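# Sort pins against the master pin into two trays

## Task

Compare every pin with the master pin, which carries a black band. Any pin whose size is below the master's by more than 0.005 mm goes into the reject tray, and every other pin goes into the job tray. The master itself must end up in neither tray. At the end, release everything and withdraw the grippers.

## Robot and tools

Robot: two arms, left_arm and right_arm, each with a parallel two-finger gripper, standing on opposite sides of the table. Scene frame: origin at table centre, table top at z = +0.020 m, +z up. left_arm's base sits at (-0.024, +0.469, +0.039) m with quat_wxyz (+0.713, 0, 0, -0.702); right_arm's base at (-0.040, -0.462, +0.039) m with quat_wxyz (+0.704, 0, 0, +0.710). Both bases are level, so +z is up in each base frame too. Arm names do not match image sides.

Frames: every hand position, quaternion, velocity and target for an arm is in that arm's own base frame, not the scene frame. Fixed cameras and the table use the scene frame. end_effector_position is the point centred between the fingers, about 3 to 4 cm short of the tips. The fingers point along the gripper's +x axis and close along its y axis; only the last 1.5 cm of each inner finger face is flat.

Row format (shared by execute_actions and move): 16 numbers, always both arms: left_arm x, y, z, qw, qx, qy, qz, opening, then right_arm the same 8. x, y, z are an absolute target position in metres and qw..qz an absolute target orientation (w first), both in that arm's base frame. Opening runs -1 to +1: +1 is fully open (0.080 m), empty fingers touch near -0.78, lower values add nothing. Closing fully takes at least about 0.6 s. To grip, command roughly 0.08 below the grip_measured value seen at first contact (full force); a smaller margin grips more gently. An arm meant to stay put should get its last reported pose and desired opening repeated unchanged in every call; reuse your own target quaternion rather than a drifted reported one.

execute_actions(actions, cameras): actions is a list of actions; each action is a list of up to 15 rows, one per 1/30 s step, and the last row is held for the remaining steps of that 15-step action. An empty list just returns state and images. A target more than 0.6 m from the gripper's current position along any of its axes gets the action refused for both arms. Each step the controller limits the commanded pose to within 70 mm and 16 degrees of the measured pose, so one action may fall short; the result's Hand target shows where each arm is now being driven, and you continue from there.

move(target, speed, blend, opening_speed, blocking, cameras): target is one 16-number row or a list of up to 15 rows; each gripper travels in a straight line to each pose in turn (absolute poses, base frames). speed is in m/s, 0.002 to 0.5, default 0.25 (turning limited to twice that in rad/s), one value or one per target. blend (m) rounds corners between listed targets; 0 stops at each. opening_speed (0.2 or more per second on the -1..+1 scale) ramps the fingers. Openings in later list targets are applied only after all arms halt there. blocking=false returns after about 0.5 s while the move continues; a new move replaces a running one. A move lasts at most 10 s. Its result adds a move: line: done, off_target, moving, held, blocked or fault, plus limits such as paced (pose clipped) or held (steps withheld). Done means within 8 mm and 2 degrees at rest; it does not say whether anything is touched. Blocked means something stopped the gripper far from its drive point and it now holds there.

wait(seconds 0 to 10, cameras) lets time pass with commands held. stop(cameras) brakes a running move. zoom_image(camera, region) gives a closer look at cam_high, cam_left_wrist or cam_right_wrist; region is [x0, y0, x1, y1] in pixels, at most 504 by 504, origin top-left, images 896x504. show_instructions() shows the reference instrument sheet (useful for pin sizes). read_manual(section) returns URDF licence text. finished_scene(scene) ends the current scene with its number; it is irreversible.

Results: joint positions (gripper opening in metres last), grip_measured on the opening scale (can be off by about 1 mm, and reads up to about 3 mm narrow on a hard part under full squeeze), joint torques (include the arm's own weight), external joint torque estimates, Tool commands, Hand target, velocities (or within noise), step readings for execute_actions, scene number. Reported poses may be off by a few centimetres, more at long reach. Friction and gravity can leave the gripper low, short or tilted, so check pose after each move and correct tilt.

Avoid: dropping pins, releasing them while they move, and anything leaving the table (that ends the scene). Never let the arms or grippers collide; the clearance check does not protect grippers or wrist cameras from each other. Approach contacts slowly, as speed and overshoot past contact increase force. Contact torque at a joint's limit (waist 18.2, shoulder 22.5, elbow 22.4, wrist pitch 5.92, wrist yaw 5.9, wrist roll 5.54 N m; held weight counts) freezes that arm for 10 s. Do not route a path close by an arm's own base; go around it. Long holds, outstretched poses and pushing at unreachable targets heat motors (MOTOR HOT above 50 °C, stop at 95 °C). Objects may occasionally be tugged or pushed by outside disturbances.

Each tool is called after "Request:" by a JSON object that holds its "fn" and its "kwargs", one argument or row to a line.

Reference images:

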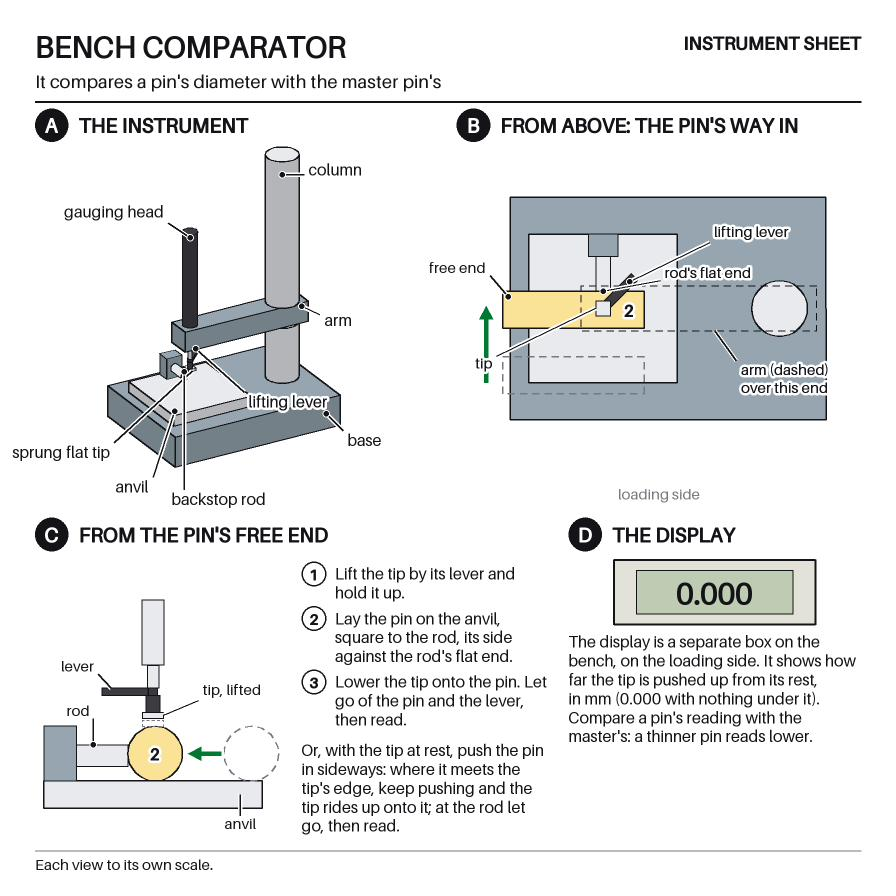

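## Session

Request:
{"fn": "execute_actions", "kwargs": {
  "actions": []
}}

Request:
{"fn": "zoom_image", "kwargs": {
  "camera": "cam_high",
  "region": [200, 150, 650, 480]
}}

Scene clock: 0.00 s.
left_arm: end_effector_position=(+0.3662, +0.0862, +0.3039) grip_measured=+0.994 end_effector_quat_wxyz=(+0.942, -0.072, +0.313, -0.094) | right_arm: end_effector_position=(+0.3009, +0.1450, +0.2597) grip_measured=+1.000 end_effector_quat_wxyz=(+0.956, +0.214, +0.190, -0.066)
Joint positions: left_arm=[0.449 1.434 1.483 -0.804 0.572 0.232 0.08] | right_arm=[0.75 1.151 0.948 -0.344 0.719 0.813 0.08]
Joint velocities: within noise
Joint torques (N m): no reading
External joint torques (N m): no reading
Heat: left arm: hottest wrist pitch 34 °C (+0.0 °C/min); right arm: hottest wrist pitch 29 °C (+0.0 °C/min).
Hand target: left_arm +0.3662, +0.0861, +0.3053; +0.943, -0.071, +0.311, -0.094 | right_arm +0.3008, +0.1449, +0.2605; +0.956, +0.215, +0.189, -0.065
Tool commands: left_gripper/opening=+0.99424 right_gripper/opening=+1.0

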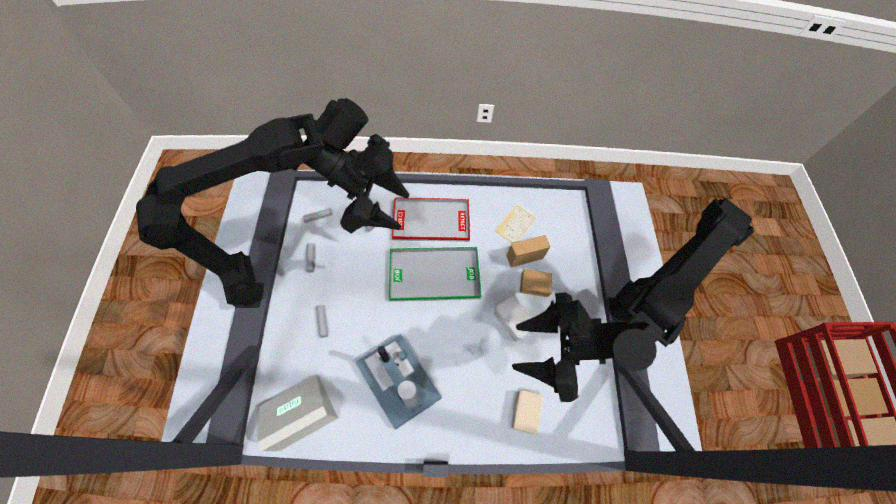

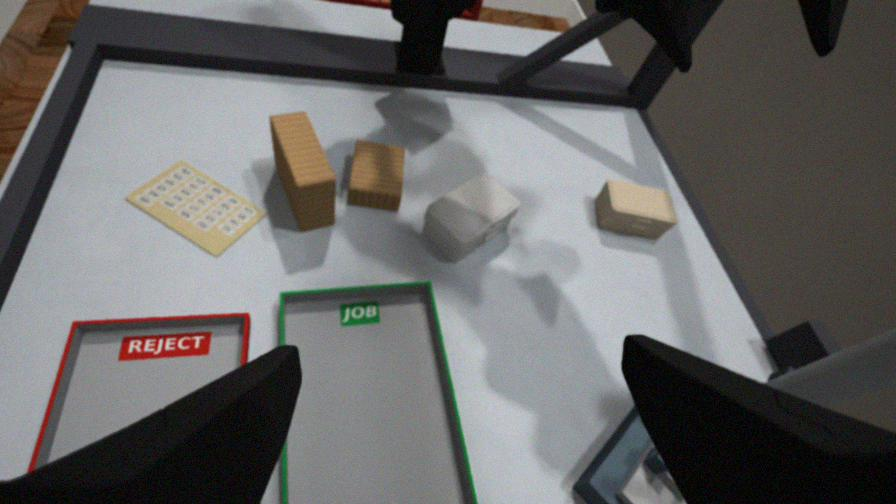

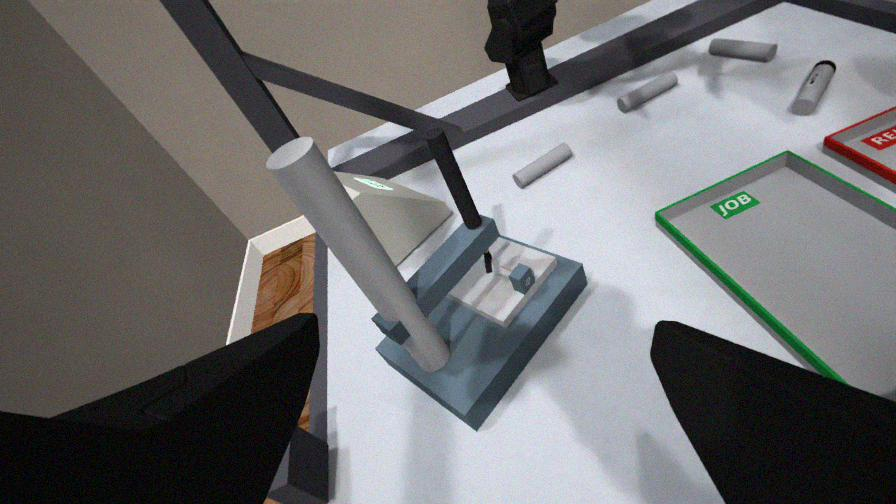

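Scaled by 1.120 from the camera's 896x504 image, which has a finer 1280x720 frame.

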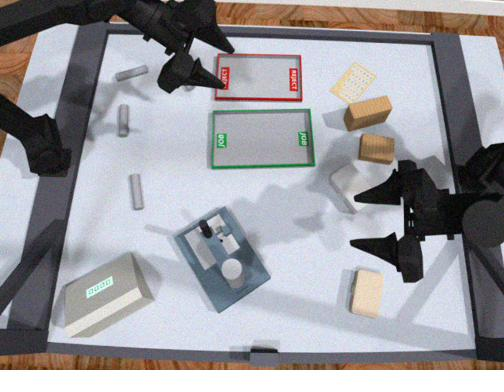

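Request:
{"fn": "move", "kwargs": {
  "target": [0.265,-0.04,0.30,0.8290,0,0.5592,0,1, 0.3008,0.1449,0.2605,0.956,0.215,0.189,-0.065,1],
  "speed": 0.35
}}

Scene clock: 15.23 s.
left_arm: end_effector_position=(+0.2630, -0.0393, +0.2978) grip_measured=+0.994 end_effector_quat_wxyz=(+0.828, +0.000, +0.561, -0.001) | right_arm: end_effector_position=(+0.3009, +0.1450, +0.2597) grip_measured=+1.000 end_effector_quat_wxyz=(+0.956, +0.214, +0.190, -0.066)
Joint positions: left_arm=[-0.186 1.398 1.732 -1.532 -0.067 -0.173 0.08] | right_arm=[0.75 1.151 0.948 -0.344 0.719 0.813 0.08]
Joint velocities: within noise
Joint torques (N m): left_arm=[-0.29 -3.14 7.82 0.82 -0.24 -0.12] | right_arm=[0.01 -4.35 6.64 1.17 0.24 -0.04]
External joint torques (N m): left_arm=[-0.3 0.89 2.53 -0.09 -0.18 -0.12] | right_arm=[-0.03 -0.69 -0.18 -0.3 0.01 -0.02]
Heat: left arm: hottest wrist pitch 37 °C (+11.8 °C/min); right arm: hottest wrist pitch 31 °C (+7.9 °C/min).
Hand target: left_arm +0.2651, -0.0400, +0.3000; +0.829, +0.000, +0.559, +0.000 | right_arm +0.3008, +0.1449, +0.2604; +0.956, +0.215, +0.189, -0.065
Off the commanded pose: left_arm 0.003 m, 0 deg | right_arm 0.001 m, 0 deg.
move: done

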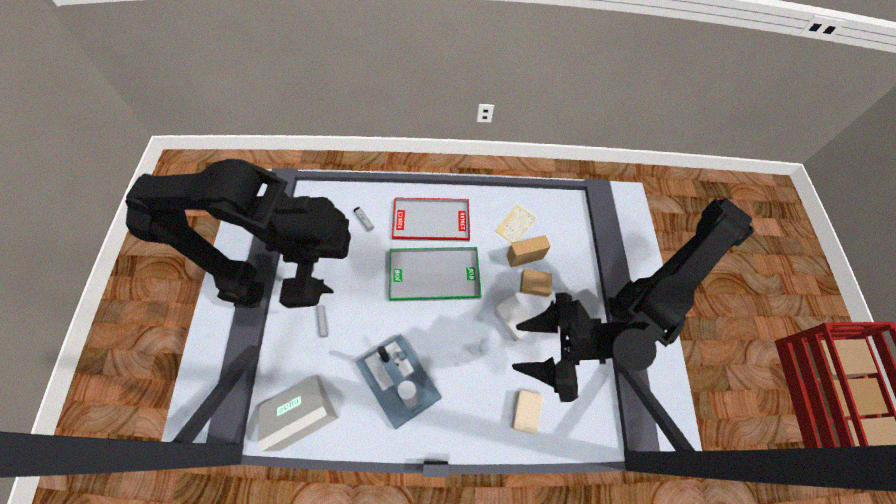

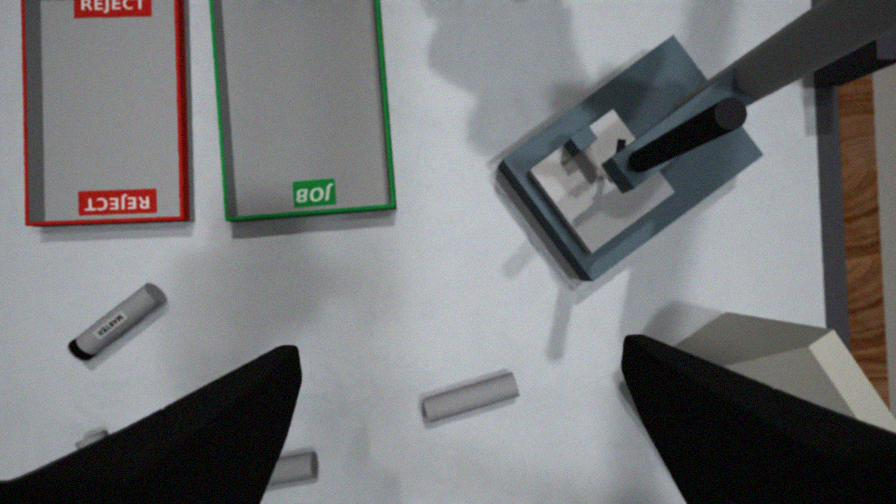

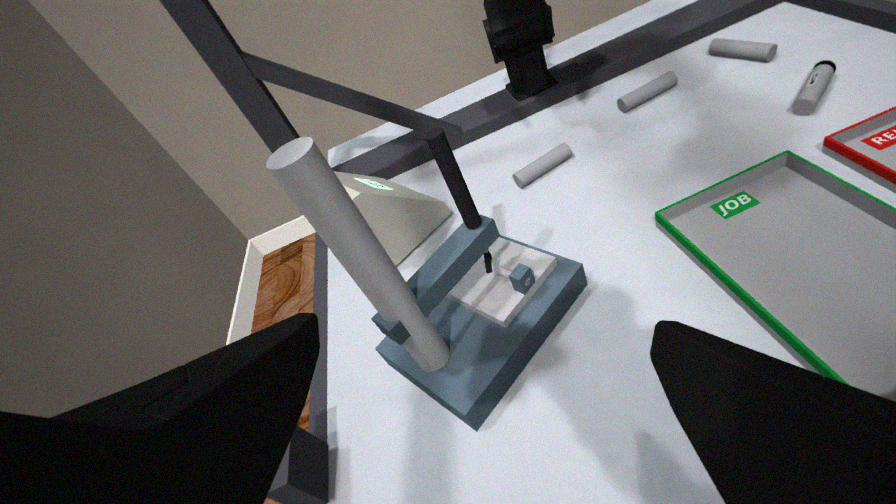

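Request:
{"fn": "move", "kwargs": {
  "target": [
    [0.25,0.16,0.22,0.6124,-0.3536,0.6124,0.3536,0.3, 0.25,0.05,0.28,0.836,0,0.548,0,1],
    [0.226,0.260,0.112,0.3171,-0.6320,0.3171,0.6320,0.3, 0.24,0.0,0.28,0.836,0,0.548,0,1]
  ],
  "speed": 0.4,
  "blend": [0.03,0]
}}

Scene clock: 65.73 s.
left_arm: end_effector_position=(+0.2279, +0.2611, +0.1185) grip_measured=+0.302 end_effector_quat_wxyz=(-0.326, +0.632, -0.312, -0.630) | right_arm: end_effector_position=(+0.2421, +0.0004, +0.2810) grip_measured=+1.000 end_effector_quat_wxyz=(+0.837, +0.001, +0.547, -0.001)
Joint positions: left_arm=[0.853 1.842 1.518 -1.226 -0.001 -1.353 0.049] | right_arm=[0.003 1.25 1.537 -1.445 0.003 0.005 0.08]
Joint velocities: within noise
Joint torques (N m): left_arm=[0.22 -5.78 4.89 0.43 -0.06 -0.12] | right_arm=[-0.35 -4.35 4.37 0.59 -0.12 -0.15]
External joint torques (N m): left_arm=[0.21 1.73 -0.65 0.1 0 -0.12] | right_arm=[-0.35 -1.25 -1.19 -0.42 -0.12 -0.15]
Heat: left arm: hottest wrist pitch 36 °C (+0.0 °C/min); right arm: hottest wrist pitch 35 °C (+5.0 °C/min).
Hand target: left_arm +0.2259, +0.2600, +0.1120; -0.317, +0.632, -0.317, -0.632 | right_arm +0.2400, +0.0000, +0.2801; +0.836, +0.000, +0.548, +0.000
Off the commanded pose: left_arm 0.007 m, 1 deg | right_arm 0.002 m, 0 deg.
move: done

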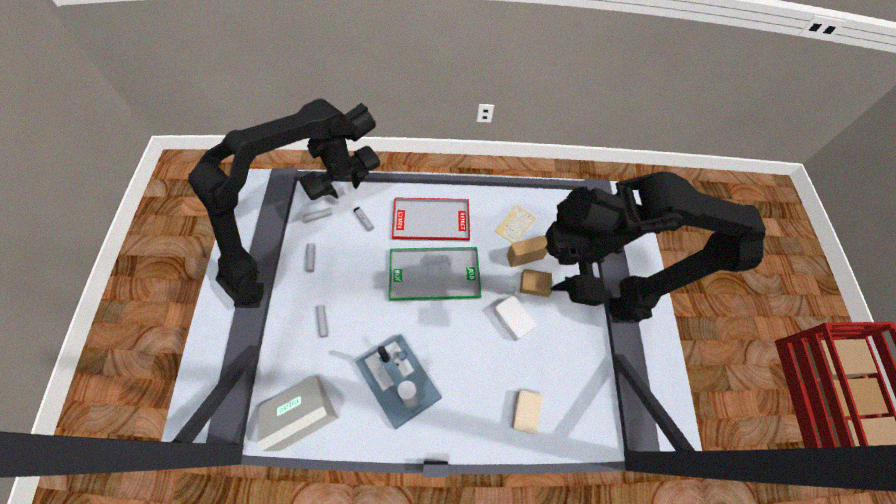

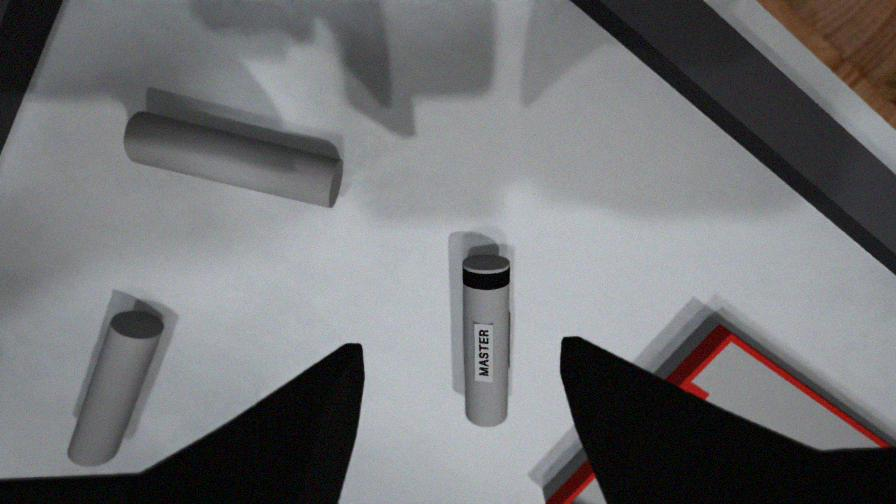

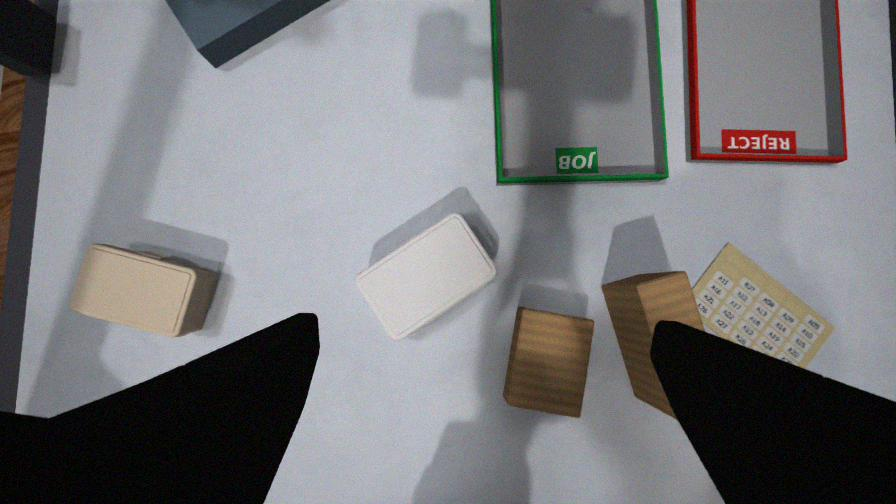

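Request:
{"fn": "move", "kwargs": {
  "target": [0.246,0.2585,0.052,0.3171,-0.6320,0.3171,0.6320,0.3, 0.24,0.0,0.28,0.836,0,0.548,0,1],
  "speed": 0.2,
  "cameras": ["cam_left_wrist"]
}}

Scene clock: 90.60 s.
left_arm: end_effector_position=(+0.2472, +0.2615, +0.0583) grip_measured=+0.302 end_effector_quat_wxyz=(-0.324, +0.634, -0.310, -0.630) | right_arm: end_effector_position=(+0.2421, +0.0004, +0.2809) grip_measured=+1.000 end_effector_quat_wxyz=(+0.837, +0.001, +0.547, -0.001)
Joint positions: left_arm=[0.813 1.936 1.4 -1.015 -0.001 -1.399 0.049] | right_arm=[0.003 1.25 1.536 -1.445 0.002 0.005 0.08]
Joint velocities: within noise
Joint torques (N m): left_arm=[-0.3 -6.2 4.69 0.39 -0.07 -0.11] | right_arm=[-0.38 -4.4 4.38 0.6 -0.09 -0.15]
External joint torques (N m): left_arm=[-0.25 1.84 -0.66 0.08 -0.02 -0.12] | right_arm=[-0.4 -1.28 -1.16 -0.39 -0.08 -0.15]
Heat: left arm: hottest wrist pitch 35 °C (-1.0 °C/min); right arm: hottest wrist pitch 33 °C (+0.0 °C/min).
Hand target: left_arm +0.2459, +0.2585, +0.0520; -0.317, +0.632, -0.317, -0.632 | right_arm +0.2400, +0.0000, +0.2800; +0.836, +0.000, +0.548, +0.000
Off the commanded pose: left_arm 0.007 m, 1 deg | right_arm 0.002 m, 0 deg.
move: done
Images, in order (width x height): cam_left_wrist 896x504.

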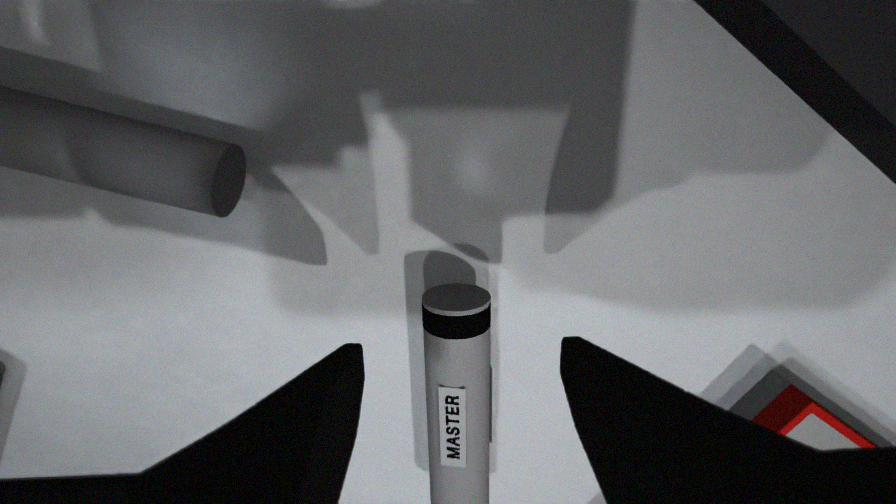

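Request:
{"fn": "move", "kwargs": {
  "target": [0.2514,0.2513,0.0235,0.3171,-0.6320,0.3171,0.6320,0.3, 0.24,0.0,0.28,0.836,0,0.548,0,1],
  "speed": 0.1,
  "cameras": ["cam_left_wrist"]
}}

Scene clock: 141.83 s.
left_arm: end_effector_position=(+0.2534, +0.2550, +0.0302) grip_measured=+0.302 end_effector_quat_wxyz=(-0.324, +0.634, -0.310, -0.630) | right_arm: end_effector_position=(+0.2421, +0.0004, +0.2809) grip_measured=+1.000 end_effector_quat_wxyz=(+0.837, +0.001, +0.547, -0.001)
Joint positions: left_arm=[0.788 1.97 1.329 -0.909 -0.001 -1.424 0.049] | right_arm=[0.003 1.25 1.536 -1.445 0.002 0.005 0.08]
Joint velocities: within noise
Joint torques (N m): left_arm=[-0.28 -6.14 4.41 0.42 -0.07 -0.12] | right_arm=[-0.34 -4.37 4.38 0.59 -0.1 -0.14]
External joint torques (N m): left_arm=[-0.26 1.94 -0.82 0.07 -0.02 -0.12] | right_arm=[-0.33 -1.19 -1.2 -0.41 -0.11 -0.15]
Heat: left arm: hottest wrist pitch 35 °C (+0.0 °C/min); right arm: hottest wrist pitch 32 °C (-2.0 °C/min).
Hand target: left_arm +0.2514, +0.2513, +0.0237; -0.317, +0.632, -0.317, -0.632 | right_arm +0.2400, +0.0000, +0.2800; +0.836, +0.000, +0.548, +0.000
Off the commanded pose: left_arm 0.008 m, 1 deg | right_arm 0.002 m, 0 deg.
move: done
Images, in order (width x height): cam_left_wrist 896x504.

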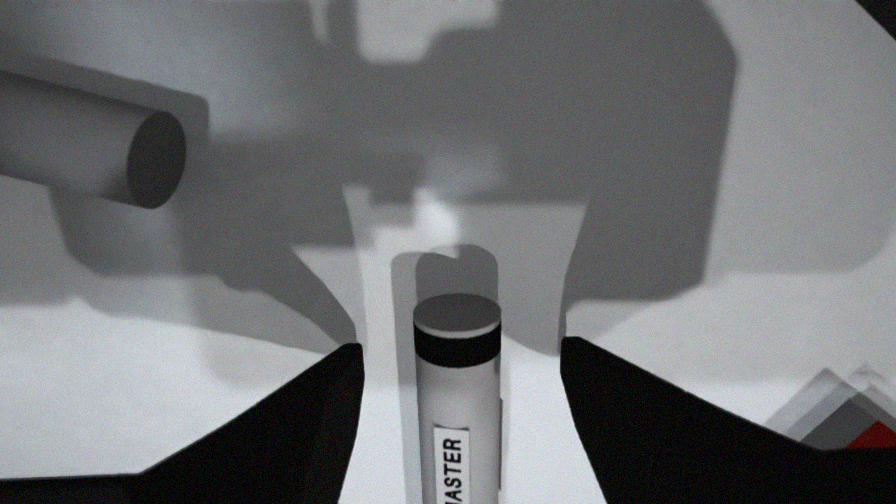

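Request:
{"fn": "move", "kwargs": {
  "target": [
    [0.2546,0.2470,0.0222,0.3171,-0.6320,0.3171,0.6320,0.3, 0.24,0.0,0.28,0.836,0,0.548,0,1],
    [0.2546,0.2470,0.0222,0.3171,-0.6320,0.3171,0.6320,-0.55, 0.24,0.0,0.28,0.836,0,0.548,0,1]
  ],
  "speed": 0.05,
  "opening_speed": 1.0,
  "cameras": ["cam_left_wrist","cam_right_wrist"]
}}

Scene clock: 171.27 s.
left_arm: end_effector_position=(+0.2566, +0.2507, +0.0287) grip_measured=-0.408 end_effector_quat_wxyz=(-0.324, +0.634, -0.310, -0.630) | right_arm: end_effector_position=(+0.2421, +0.0004, +0.2809) grip_measured=+1.000 end_effector_quat_wxyz=(+0.837, +0.001, +0.547, -0.001)
Joint positions: left_arm=[0.773 1.97 1.323 -0.903 -0.001 -1.439 0.017] | right_arm=[0.003 1.25 1.536 -1.445 0.002 0.005 0.08]
Joint velocities: within noise
Joint torques (N m): left_arm=[-0.26 -6.13 4.34 0.39 -0.07 -0.13] | right_arm=[-0.32 -4.4 4.35 0.59 -0.1 -0.15]
External joint torques (N m): left_arm=[-0.24 1.95 -0.83 0.07 -0.03 -0.13] | right_arm=[-0.34 -1.23 -1.2 -0.39 -0.09 -0.15]
Heat: left arm: hottest wrist pitch 35 °C (+0.0 °C/min); right arm: hottest wrist pitch 32 °C (+0.0 °C/min).
Hand target: left_arm +0.2545, +0.2469, +0.0223; -0.317, +0.632, -0.317, -0.632 | right_arm +0.2400, +0.0000, +0.2800; +0.836, +0.000, +0.548, +0.000
Off the commanded pose: left_arm 0.008 m, 1 deg | right_arm 0.002 m, 0 deg.
move: done
Images, in order (width x height): cam_left_wrist 896x504, cam_right_wrist 896x504.

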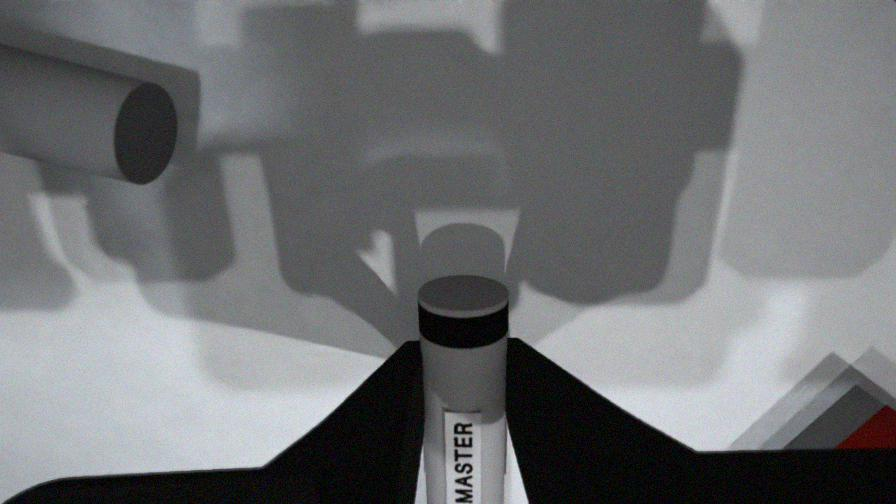

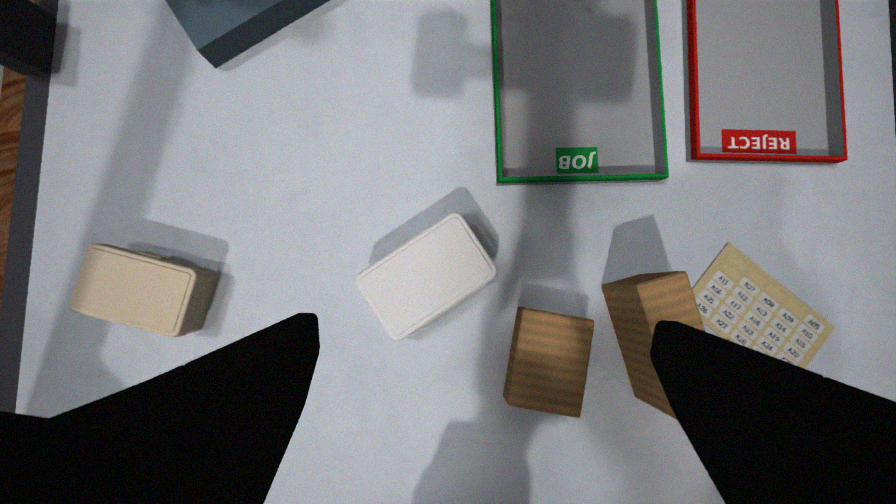

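Request:
{"fn": "move", "kwargs": {
  "target": [
    [0.2546,0.2470,0.10,0.3171,-0.6320,0.3171,0.6320,-0.55, 0.24,0.0,0.28,0.836,0,0.548,0,1],
    [0.26,0.05,0.16,0.3248,-0.6281,0.3248,0.6281,-0.55, 0.24,0.0,0.28,0.836,0,0.548,0,1],
    [0.2965,-0.1250,0.094,0.3248,-0.6281,0.3248,0.6281,-0.55, 0.24,0.0,0.28,0.836,0,0.548,0,1]
  ],
  "speed": 0.3,
  "blend": [0.03,0.03,0]
}}

Request:
{"fn": "zoom_image", "kwargs": {
  "camera": "cam_left_wrist",
  "region": [392, 200, 896, 504]
}}

Scene clock: 207.10 s.
left_arm: end_effector_position=(+0.2916, -0.1228, +0.0915) grip_measured=-0.408 end_effector_quat_wxyz=(-0.324, +0.623, -0.326, -0.632) | right_arm: end_effector_position=(+0.2421, +0.0004, +0.2809) grip_measured=+1.000 end_effector_quat_wxyz=(+0.837, +0.001, +0.547, -0.001)
Joint positions: left_arm=[-0.397 1.771 1.321 -1.134 0.003 -2.583 0.017] | right_arm=[0.003 1.25 1.536 -1.445 0.002 0.005 0.08]
Joint velocities: within noise
Joint torques (N m): left_arm=[-0.19 -5.51 8.25 0.29 -0.18 -0.13] | right_arm=[-0.33 -4.46 4.36 0.6 -0.08 -0.14]
External joint torques (N m): left_arm=[-0.19 1.29 2.9 0.07 -0.16 -0.13] | right_arm=[-0.31 -1.27 -1.21 -0.39 -0.09 -0.15]
Heat: left arm: hottest wrist pitch 34 °C (-1.0 °C/min); right arm: hottest wrist pitch 32 °C (+0.0 °C/min).
Hand target: left_arm +0.2964, -0.1251, +0.0940; -0.325, +0.628, -0.325, -0.628 | right_arm +0.2400, +0.0000, +0.2800; +0.836, +0.000, +0.548, +0.000
Off the commanded pose: left_arm 0.006 m, 1 deg | right_arm 0.002 m, 0 deg.
move: done

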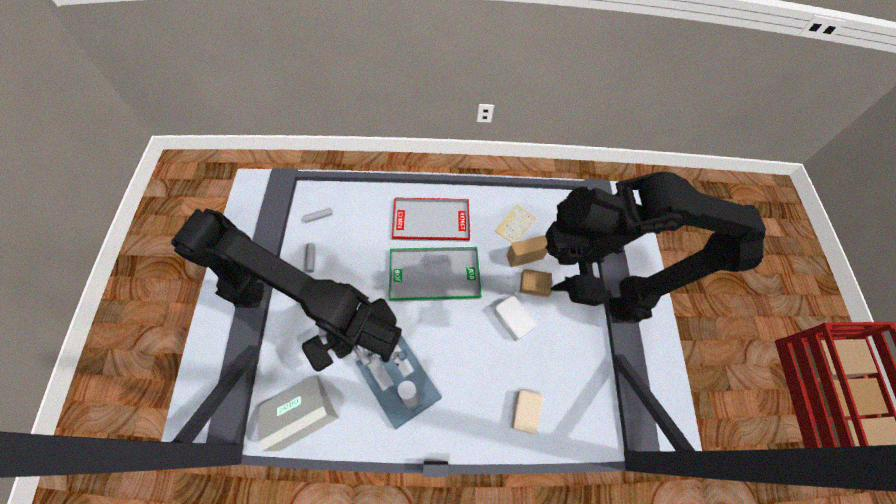

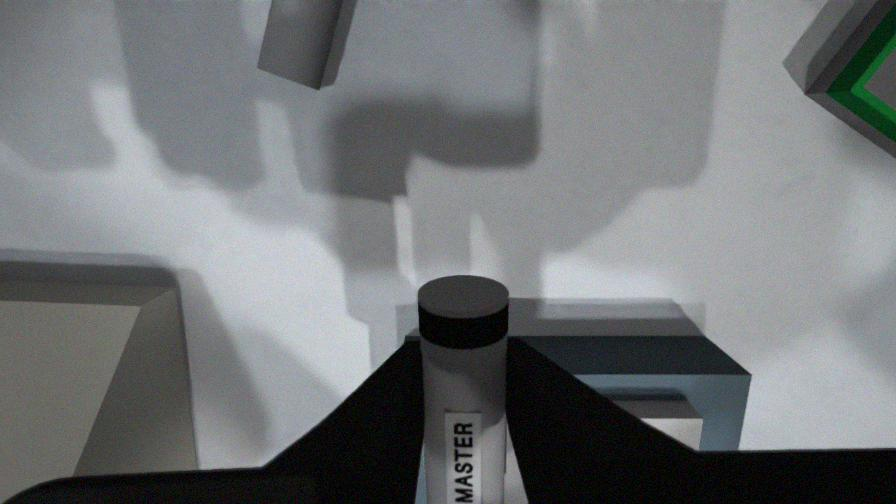

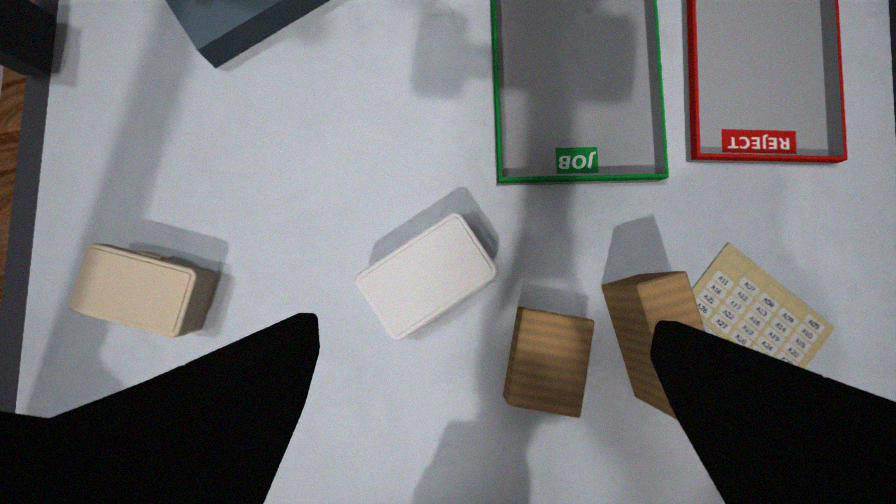

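Scaled by 1.000.

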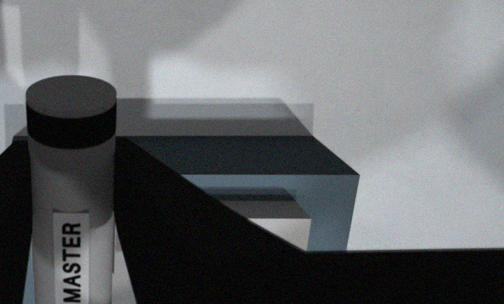

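Request:
{"fn": "move", "kwargs": {
  "target": [
    [0.3164,-0.1398,0.088,0.3248,-0.6281,0.3248,0.6281,-0.55, 0.24,0.0,0.28,0.836,0,0.548,0,1],
    [0.3164,-0.1398,0.073,0.3248,-0.6281,0.3248,0.6281,-0.55, 0.24,0.0,0.28,0.836,0,0.548,0,1]
  ],
  "speed": 0.1,
  "cameras": ["cam_left_wrist"]
}}

Scene clock: 230.60 s.
left_arm: end_effector_position=(+0.3185, -0.1401, +0.0777) grip_measured=-0.408 end_effector_quat_wxyz=(-0.324, +0.633, -0.325, -0.623) | right_arm: end_effector_position=(+0.2421, +0.0004, +0.2809) grip_measured=+1.000 end_effector_quat_wxyz=(+0.837, +0.001, +0.547, -0.001)
Joint positions: left_arm=[-0.414 1.878 1.4 -1.079 0.002 -2.6 0.017] | right_arm=[0.003 1.25 1.536 -1.445 0.002 0.005 0.08]
Joint velocities: within noise
Joint torques (N m): left_arm=[-0.3 -6.18 4.94 0.34 -0.15 -0.12] | right_arm=[-0.26 -4.35 4.38 0.58 -0.09 -0.14]
External joint torques (N m): left_arm=[-0.24 1.46 -0.39 0.11 -0.13 -0.12] | right_arm=[-0.25 -1.2 -1.2 -0.42 -0.09 -0.14]
Heat: left arm: hottest shoulder 35 °C (+2.0 °C/min); right arm: hottest wrist pitch 32 °C (+0.0 °C/min).
Hand target: left_arm +0.3164, -0.1398, +0.0731; -0.325, +0.628, -0.325, -0.628 | right_arm +0.2400, +0.0000, +0.2800; +0.836, +0.000, +0.548, +0.000
Off the commanded pose: left_arm 0.005 m, 1 deg | right_arm 0.002 m, 0 deg.
move: done
Images, in order (width x height): cam_left_wrist 896x504.

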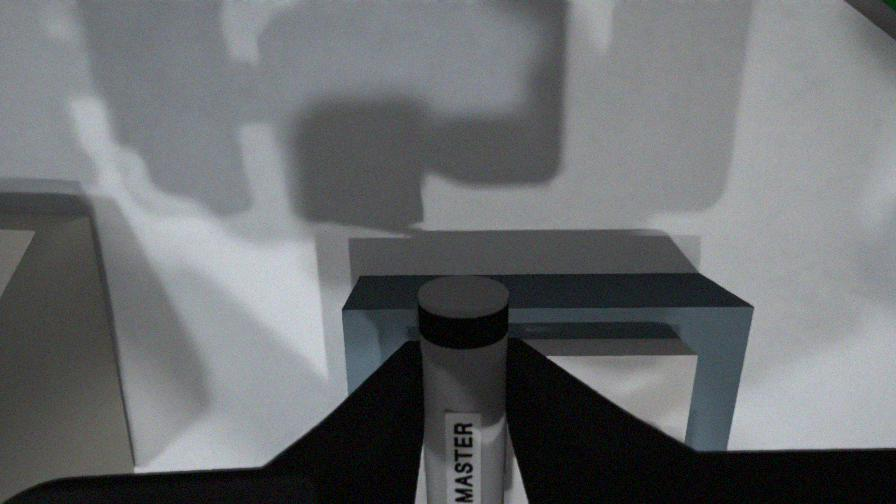

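Request:
{"fn": "move", "kwargs": {
  "target": [
    [0.3112,-0.1325,0.073,0.3248,-0.6281,0.3248,0.6281,-0.55, 0.24,0.0,0.28,0.836,0,0.548,0,1],
    [0.3112,-0.1325,0.067,0.3248,-0.6281,0.3248,0.6281,-0.55, 0.24,0.0,0.28,0.836,0,0.548,0,1]
  ],
  "speed": 0.05,
  "cameras": ["cam_left_wrist"]
}}

Scene clock: 247.67 s.
left_arm: end_effector_position=(+0.3130, -0.1354, +0.0680) grip_measured=-0.408 end_effector_quat_wxyz=(-0.325, +0.628, -0.327, -0.627) | right_arm: end_effector_position=(+0.2421, +0.0004, +0.2809) grip_measured=+1.000 end_effector_quat_wxyz=(+0.837, +0.001, +0.547, -0.001)
Joint positions: left_arm=[-0.407 1.871 1.352 -1.05 0.002 -2.591 0.017] | right_arm=[0.003 1.25 1.536 -1.445 0.002 0.005 0.08]
Joint velocities: within noise
Joint torques (N m): left_arm=[0.42 -7.78 4.24 0.51 -0.16 0.02] | right_arm=[-0.29 -4.42 4.42 0.58 -0.08 -0.15]
External joint torques (N m): left_arm=[0.42 -0.26 -1.04 0.28 -0.13 0.02] | right_arm=[-0.28 -1.23 -1.14 -0.4 -0.08 -0.15]
Heat: left arm: hottest shoulder 36 °C (+3.0 °C/min); right arm: hottest wrist pitch 32 °C (+0.0 °C/min).
Hand target: left_arm +0.3112, -0.1325, +0.0670; -0.325, +0.628, -0.325, -0.628 | right_arm +0.2400, +0.0000, +0.2800; +0.836, +0.000, +0.548, +0.000
Off the commanded pose: left_arm 0.004 m, 0 deg | right_arm 0.002 m, 0 deg.
move: done
Images, in order (width x height): cam_left_wrist 896x504.

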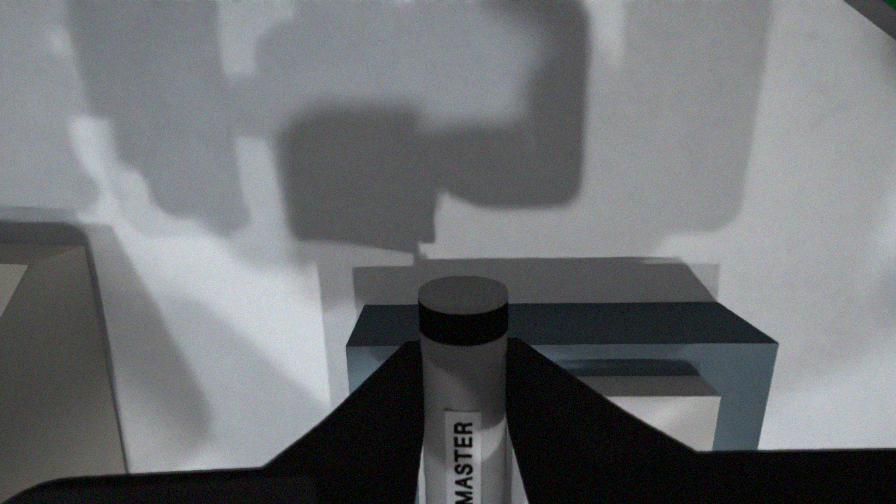

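Request:
{"fn": "move", "kwargs": {
  "target": [
    [0.3112,-0.1325,0.063,0.3248,-0.6281,0.3248,0.6281,-0.55, 0.24,0.0,0.28,0.836,0,0.548,0,1]
  ],
  "speed": 0.04,
  "cameras": ["cam_left_wrist"]
}}

Scene clock: 262.57 s.
left_arm: end_effector_position=(+0.3130, -0.1352, +0.0674) grip_measured=-0.408 end_effector_quat_wxyz=(-0.325, +0.630, -0.326, -0.625) | right_arm: end_effector_position=(+0.2421, +0.0004, +0.2809) grip_measured=+1.000 end_effector_quat_wxyz=(+0.837, +0.001, +0.547, -0.001)
Joint positions: left_arm=[-0.407 1.867 1.344 -1.04 0.002 -2.591 0.017] | right_arm=[0.003 1.25 1.536 -1.445 0.002 0.005 0.08]
Joint velocities: within noise
Joint torques (N m): left_arm=[0.38 -6.81 3.95 0.86 -0.16 0.02] | right_arm=[-0.31 -4.36 4.39 0.59 -0.11 -0.14]
External joint torques (N m): left_arm=[0.38 0.71 -1.39 0.6 -0.14 0.02] | right_arm=[-0.29 -1.19 -1.16 -0.39 -0.11 -0.14]
Heat: left arm: hottest shoulder 38 °C (+5.0 °C/min); right arm: hottest wrist pitch 32 °C (+0.0 °C/min).
Hand target: left_arm +0.3112, -0.1325, +0.0631; -0.325, +0.628, -0.325, -0.628 | right_arm +0.2400, +0.0000, +0.2800; +0.836, +0.000, +0.548, +0.000
Off the commanded pose: left_arm 0.006 m, 1 deg | right_arm 0.002 m, 0 deg.
move: done
Images, in order (width x height): cam_left_wrist 896x504.

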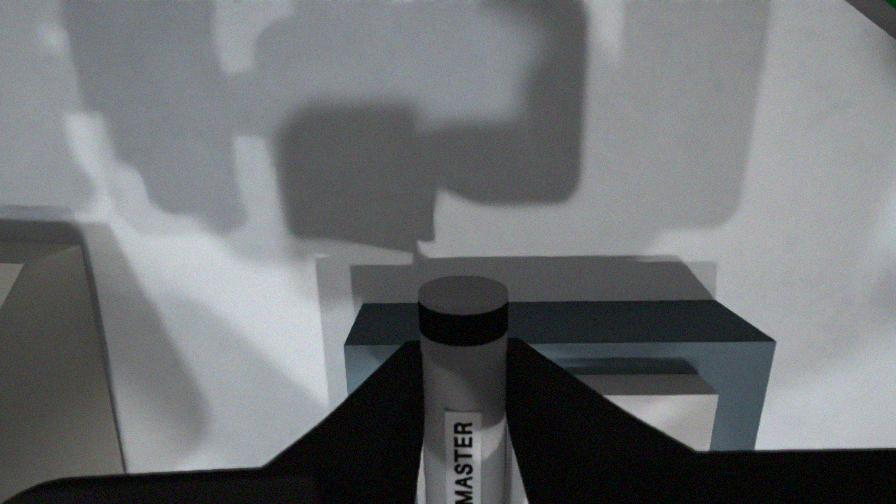

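Request:
{"fn": "move", "kwargs": {
  "target": [
    [0.3112,-0.1325,0.0665,0.3248,-0.6281,0.3248,0.6281,-0.55, 0.24,0.0,0.28,0.836,0,0.548,0,1],
    [0.3373,-0.1140,0.0665,0.3248,-0.6281,0.3248,0.6281,-0.55, 0.24,0.0,0.28,0.836,0,0.548,0,1]
  ],
  "speed": 0.04,
  "cameras": ["cam_left_wrist"]
}}

Scene clock: 275.87 s.
left_arm: end_effector_position=(+0.3333, -0.1166, +0.0686) grip_measured=-0.408 end_effector_quat_wxyz=(-0.324, +0.629, -0.329, -0.625) | right_arm: end_effector_position=(+0.2421, +0.0004, +0.2809) grip_measured=+1.000 end_effector_quat_wxyz=(+0.837, +0.001, +0.547, -0.001)
Joint positions: left_arm=[-0.333 1.913 1.411 -1.064 0.008 -2.514 0.017] | right_arm=[0.003 1.25 1.536 -1.445 0.002 0.005 0.08]
Joint velocities: within noise
Joint torques (N m): left_arm=[0.65 -5.48 7.48 0.19 -0.36 0] | right_arm=[-0.32 -4.37 4.44 0.58 -0.09 -0.15]
External joint torques (N m): left_arm=[0.7 2.31 2.14 -0.07 -0.34 0] | right_arm=[-0.32 -1.23 -1.1 -0.4 -0.09 -0.15]
Heat: left arm: hottest shoulder 38 °C (+4.0 °C/min); right arm: hottest wrist pitch 32 °C (+0.0 °C/min).
Hand target: left_arm +0.3372, -0.1139, +0.0665; -0.325, +0.628, -0.325, -0.628 | right_arm +0.2400, +0.0000, +0.2800; +0.836, +0.000, +0.548, +0.000
Off the commanded pose: left_arm 0.005 m, 1 deg | right_arm 0.002 m, 0 deg.
move: done
Images, in order (width x height): cam_left_wrist 896x504.

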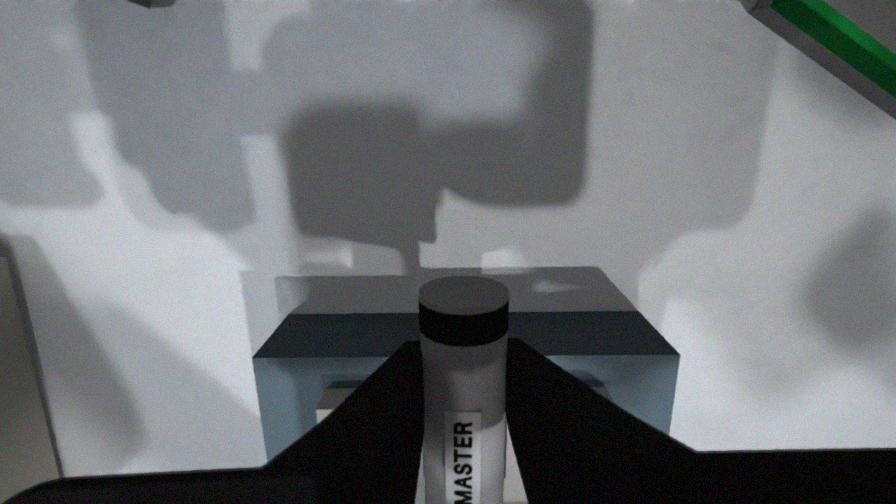

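Request:
{"fn": "move", "kwargs": {
  "target": [
    [0.3439,-0.1129,0.0665,0.3248,-0.6281,0.3248,0.6281,-0.55, 0.24,0.0,0.28,0.836,0,0.548,0,1]
  ],
  "speed": 0.03,
  "cameras": ["cam_left_wrist"]
}}

Scene clock: 286.50 s.
left_arm: end_effector_position=(+0.3348, -0.1162, +0.0684) grip_measured=-0.408 end_effector_quat_wxyz=(-0.325, +0.622, -0.334, -0.629) | right_arm: end_effector_position=(+0.2421, +0.0004, +0.2809) grip_measured=+1.000 end_effector_quat_wxyz=(+0.837, +0.001, +0.547, -0.001)
Joint positions: left_arm=[-0.33 1.931 1.434 -1.086 0.01 -2.501 0.017] | right_arm=[0.003 1.25 1.536 -1.445 0.002 0.005 0.08]
Joint velocities: within noise
Joint torques (N m): left_arm=[1.1 -5.17 8.22 1 -0.45 -0.15] | right_arm=[-0.31 -4.39 4.43 0.59 -0.1 -0.14]
External joint torques (N m): left_arm=[1.09 2.83 2.87 0.78 -0.42 -0.15] | right_arm=[-0.31 -1.28 -1.12 -0.41 -0.1 -0.14]
Heat: left arm: hottest shoulder 37 °C (+2.0 °C/min); right arm: hottest wrist pitch 32 °C (+0.0 °C/min).
Hand target: left_arm +0.3436, -0.1128, +0.0666; -0.325, +0.628, -0.325, -0.628 | right_arm +0.2400, +0.0000, +0.2800; +0.836, +0.000, +0.548, +0.000
Off the commanded pose: left_arm 0.010 m, 1 deg | right_arm 0.002 m, 0 deg.
move: off_target (left_arm)
Images, in order (width x height): cam_left_wrist 896x504.

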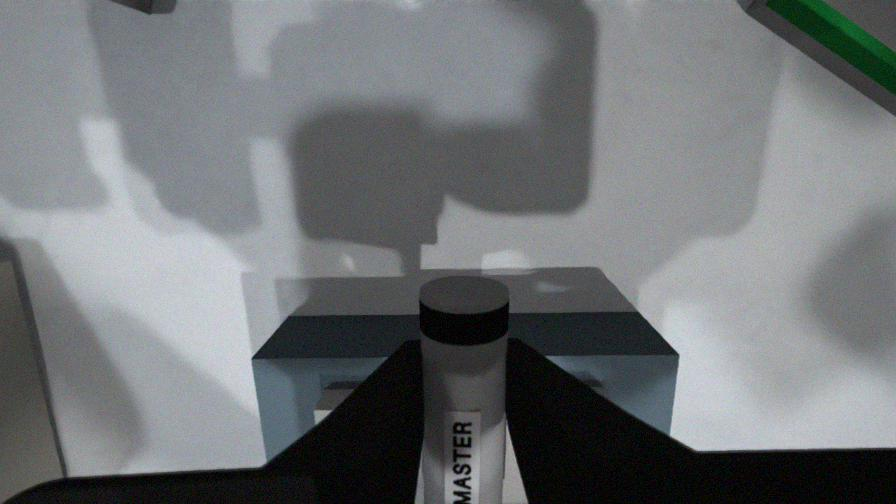

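Request:
{"fn": "move", "kwargs": {
  "target": [
    [0.3395,-0.1148,0.0655,0.3248,-0.6281,0.3248,0.6281,-0.55, 0.24,0.0,0.28,0.836,0,0.548,0,1],
    [0.3390,-0.1152,0.0655,0.3248,-0.6281,0.3248,0.6281,0.0, 0.24,0.0,0.28,0.836,0,0.548,0,1],
    [0.3380,-0.1160,0.125,0.3248,-0.6281,0.3248,0.6281,0.0, 0.24,0.0,0.28,0.836,0,0.548,0,1],
    [0.24,-0.17,0.21,0.3248,-0.6281,0.3248,0.6281,0.0, 0.24,0.0,0.28,0.836,0,0.548,0,1]
  ],
  "speed": [0.05,0.05,0.12,0.35],
  "blend": [0,0,0.02,0],
  "opening_speed": 1.0
}}

Scene clock: 304.73 s.
left_arm: end_effector_position=(+0.2397, -0.1691, +0.2052) grip_measured=-0.002 end_effector_quat_wxyz=(-0.324, +0.628, -0.325, -0.628) | right_arm: end_effector_position=(+0.2421, +0.0004, +0.2809) grip_measured=+1.000 end_effector_quat_wxyz=(+0.837, +0.001, +0.547, -0.001)
Joint positions: left_arm=[-0.613 1.676 1.665 -1.56 0.002 -2.801 0.035] | right_arm=[0.003 1.25 1.536 -1.445 0.002 0.005 0.08]
Joint velocities: within noise
Joint torques (N m): left_arm=[-0.44 -6.35 7.47 0.04 -0.16 -0.12] | right_arm=[-0.32 -4.44 4.34 0.59 -0.12 -0.15]
External joint torques (N m): left_arm=[-0.45 -0.3 2.15 -0.21 -0.14 -0.12] | right_arm=[-0.29 -1.27 -1.23 -0.4 -0.12 -0.15]
Heat: left arm: hottest shoulder 36 °C (+0.0 °C/min); right arm: hottest wrist pitch 32 °C (+0.0 °C/min).
Hand target: left_arm +0.2400, -0.1699, +0.2097; -0.324, +0.633, -0.325, -0.623 | right_arm +0.2400, +0.0000, +0.2800; +0.836, +0.000, +0.548, +0.000
Off the commanded pose: left_arm 0.005 m, 0 deg | right_arm 0.002 m, 0 deg.
joint sent to its limit (left arm) — joint 4 (wrist pitch), lower limit. The joint targets still meet the commanded pose.
move: done

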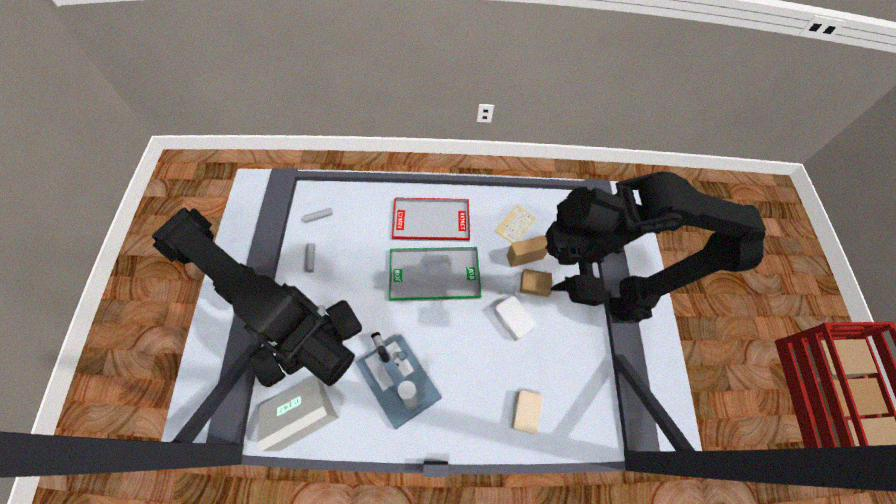

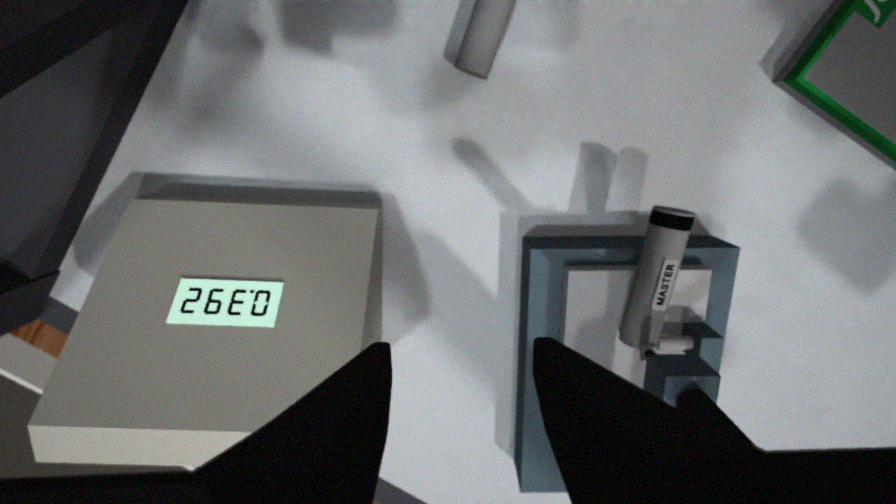

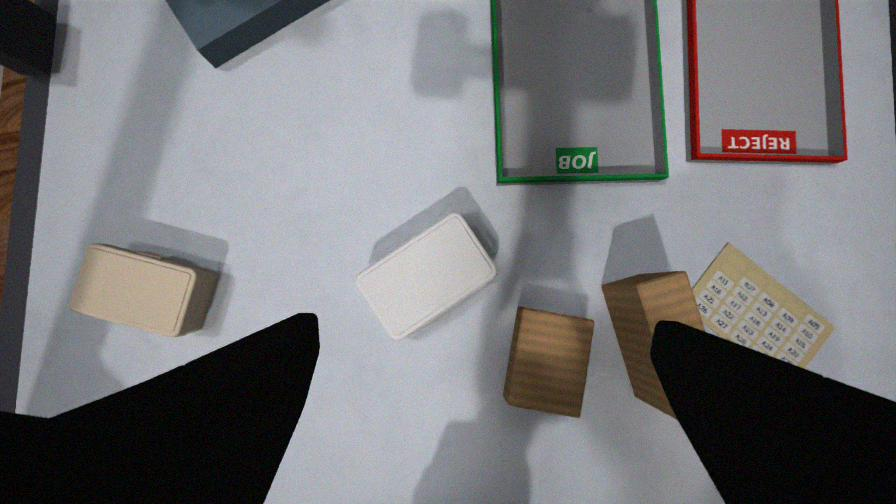

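Request:
{"fn": "zoom_image", "kwargs": {
  "camera": "cam_left_wrist",
  "region": [155, 265, 295, 340]
}}

Request:
{"fn": "zoom_image", "kwargs": {
  "camera": "cam_left_wrist",
  "region": [510, 190, 770, 420]
}}

Scaled by 3.600 from the camera's 896x504 image, which has a finer 1280x720 frame.

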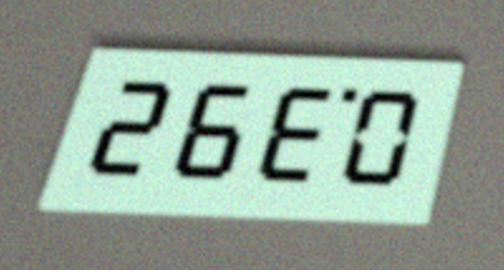

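Scaled by 1.938 from the camera's 896x504 image, which has a finer 1280x720 frame.

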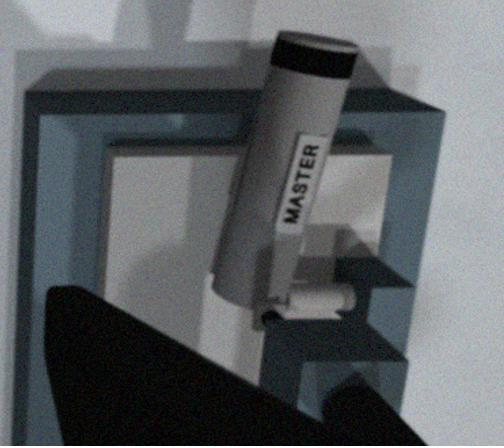

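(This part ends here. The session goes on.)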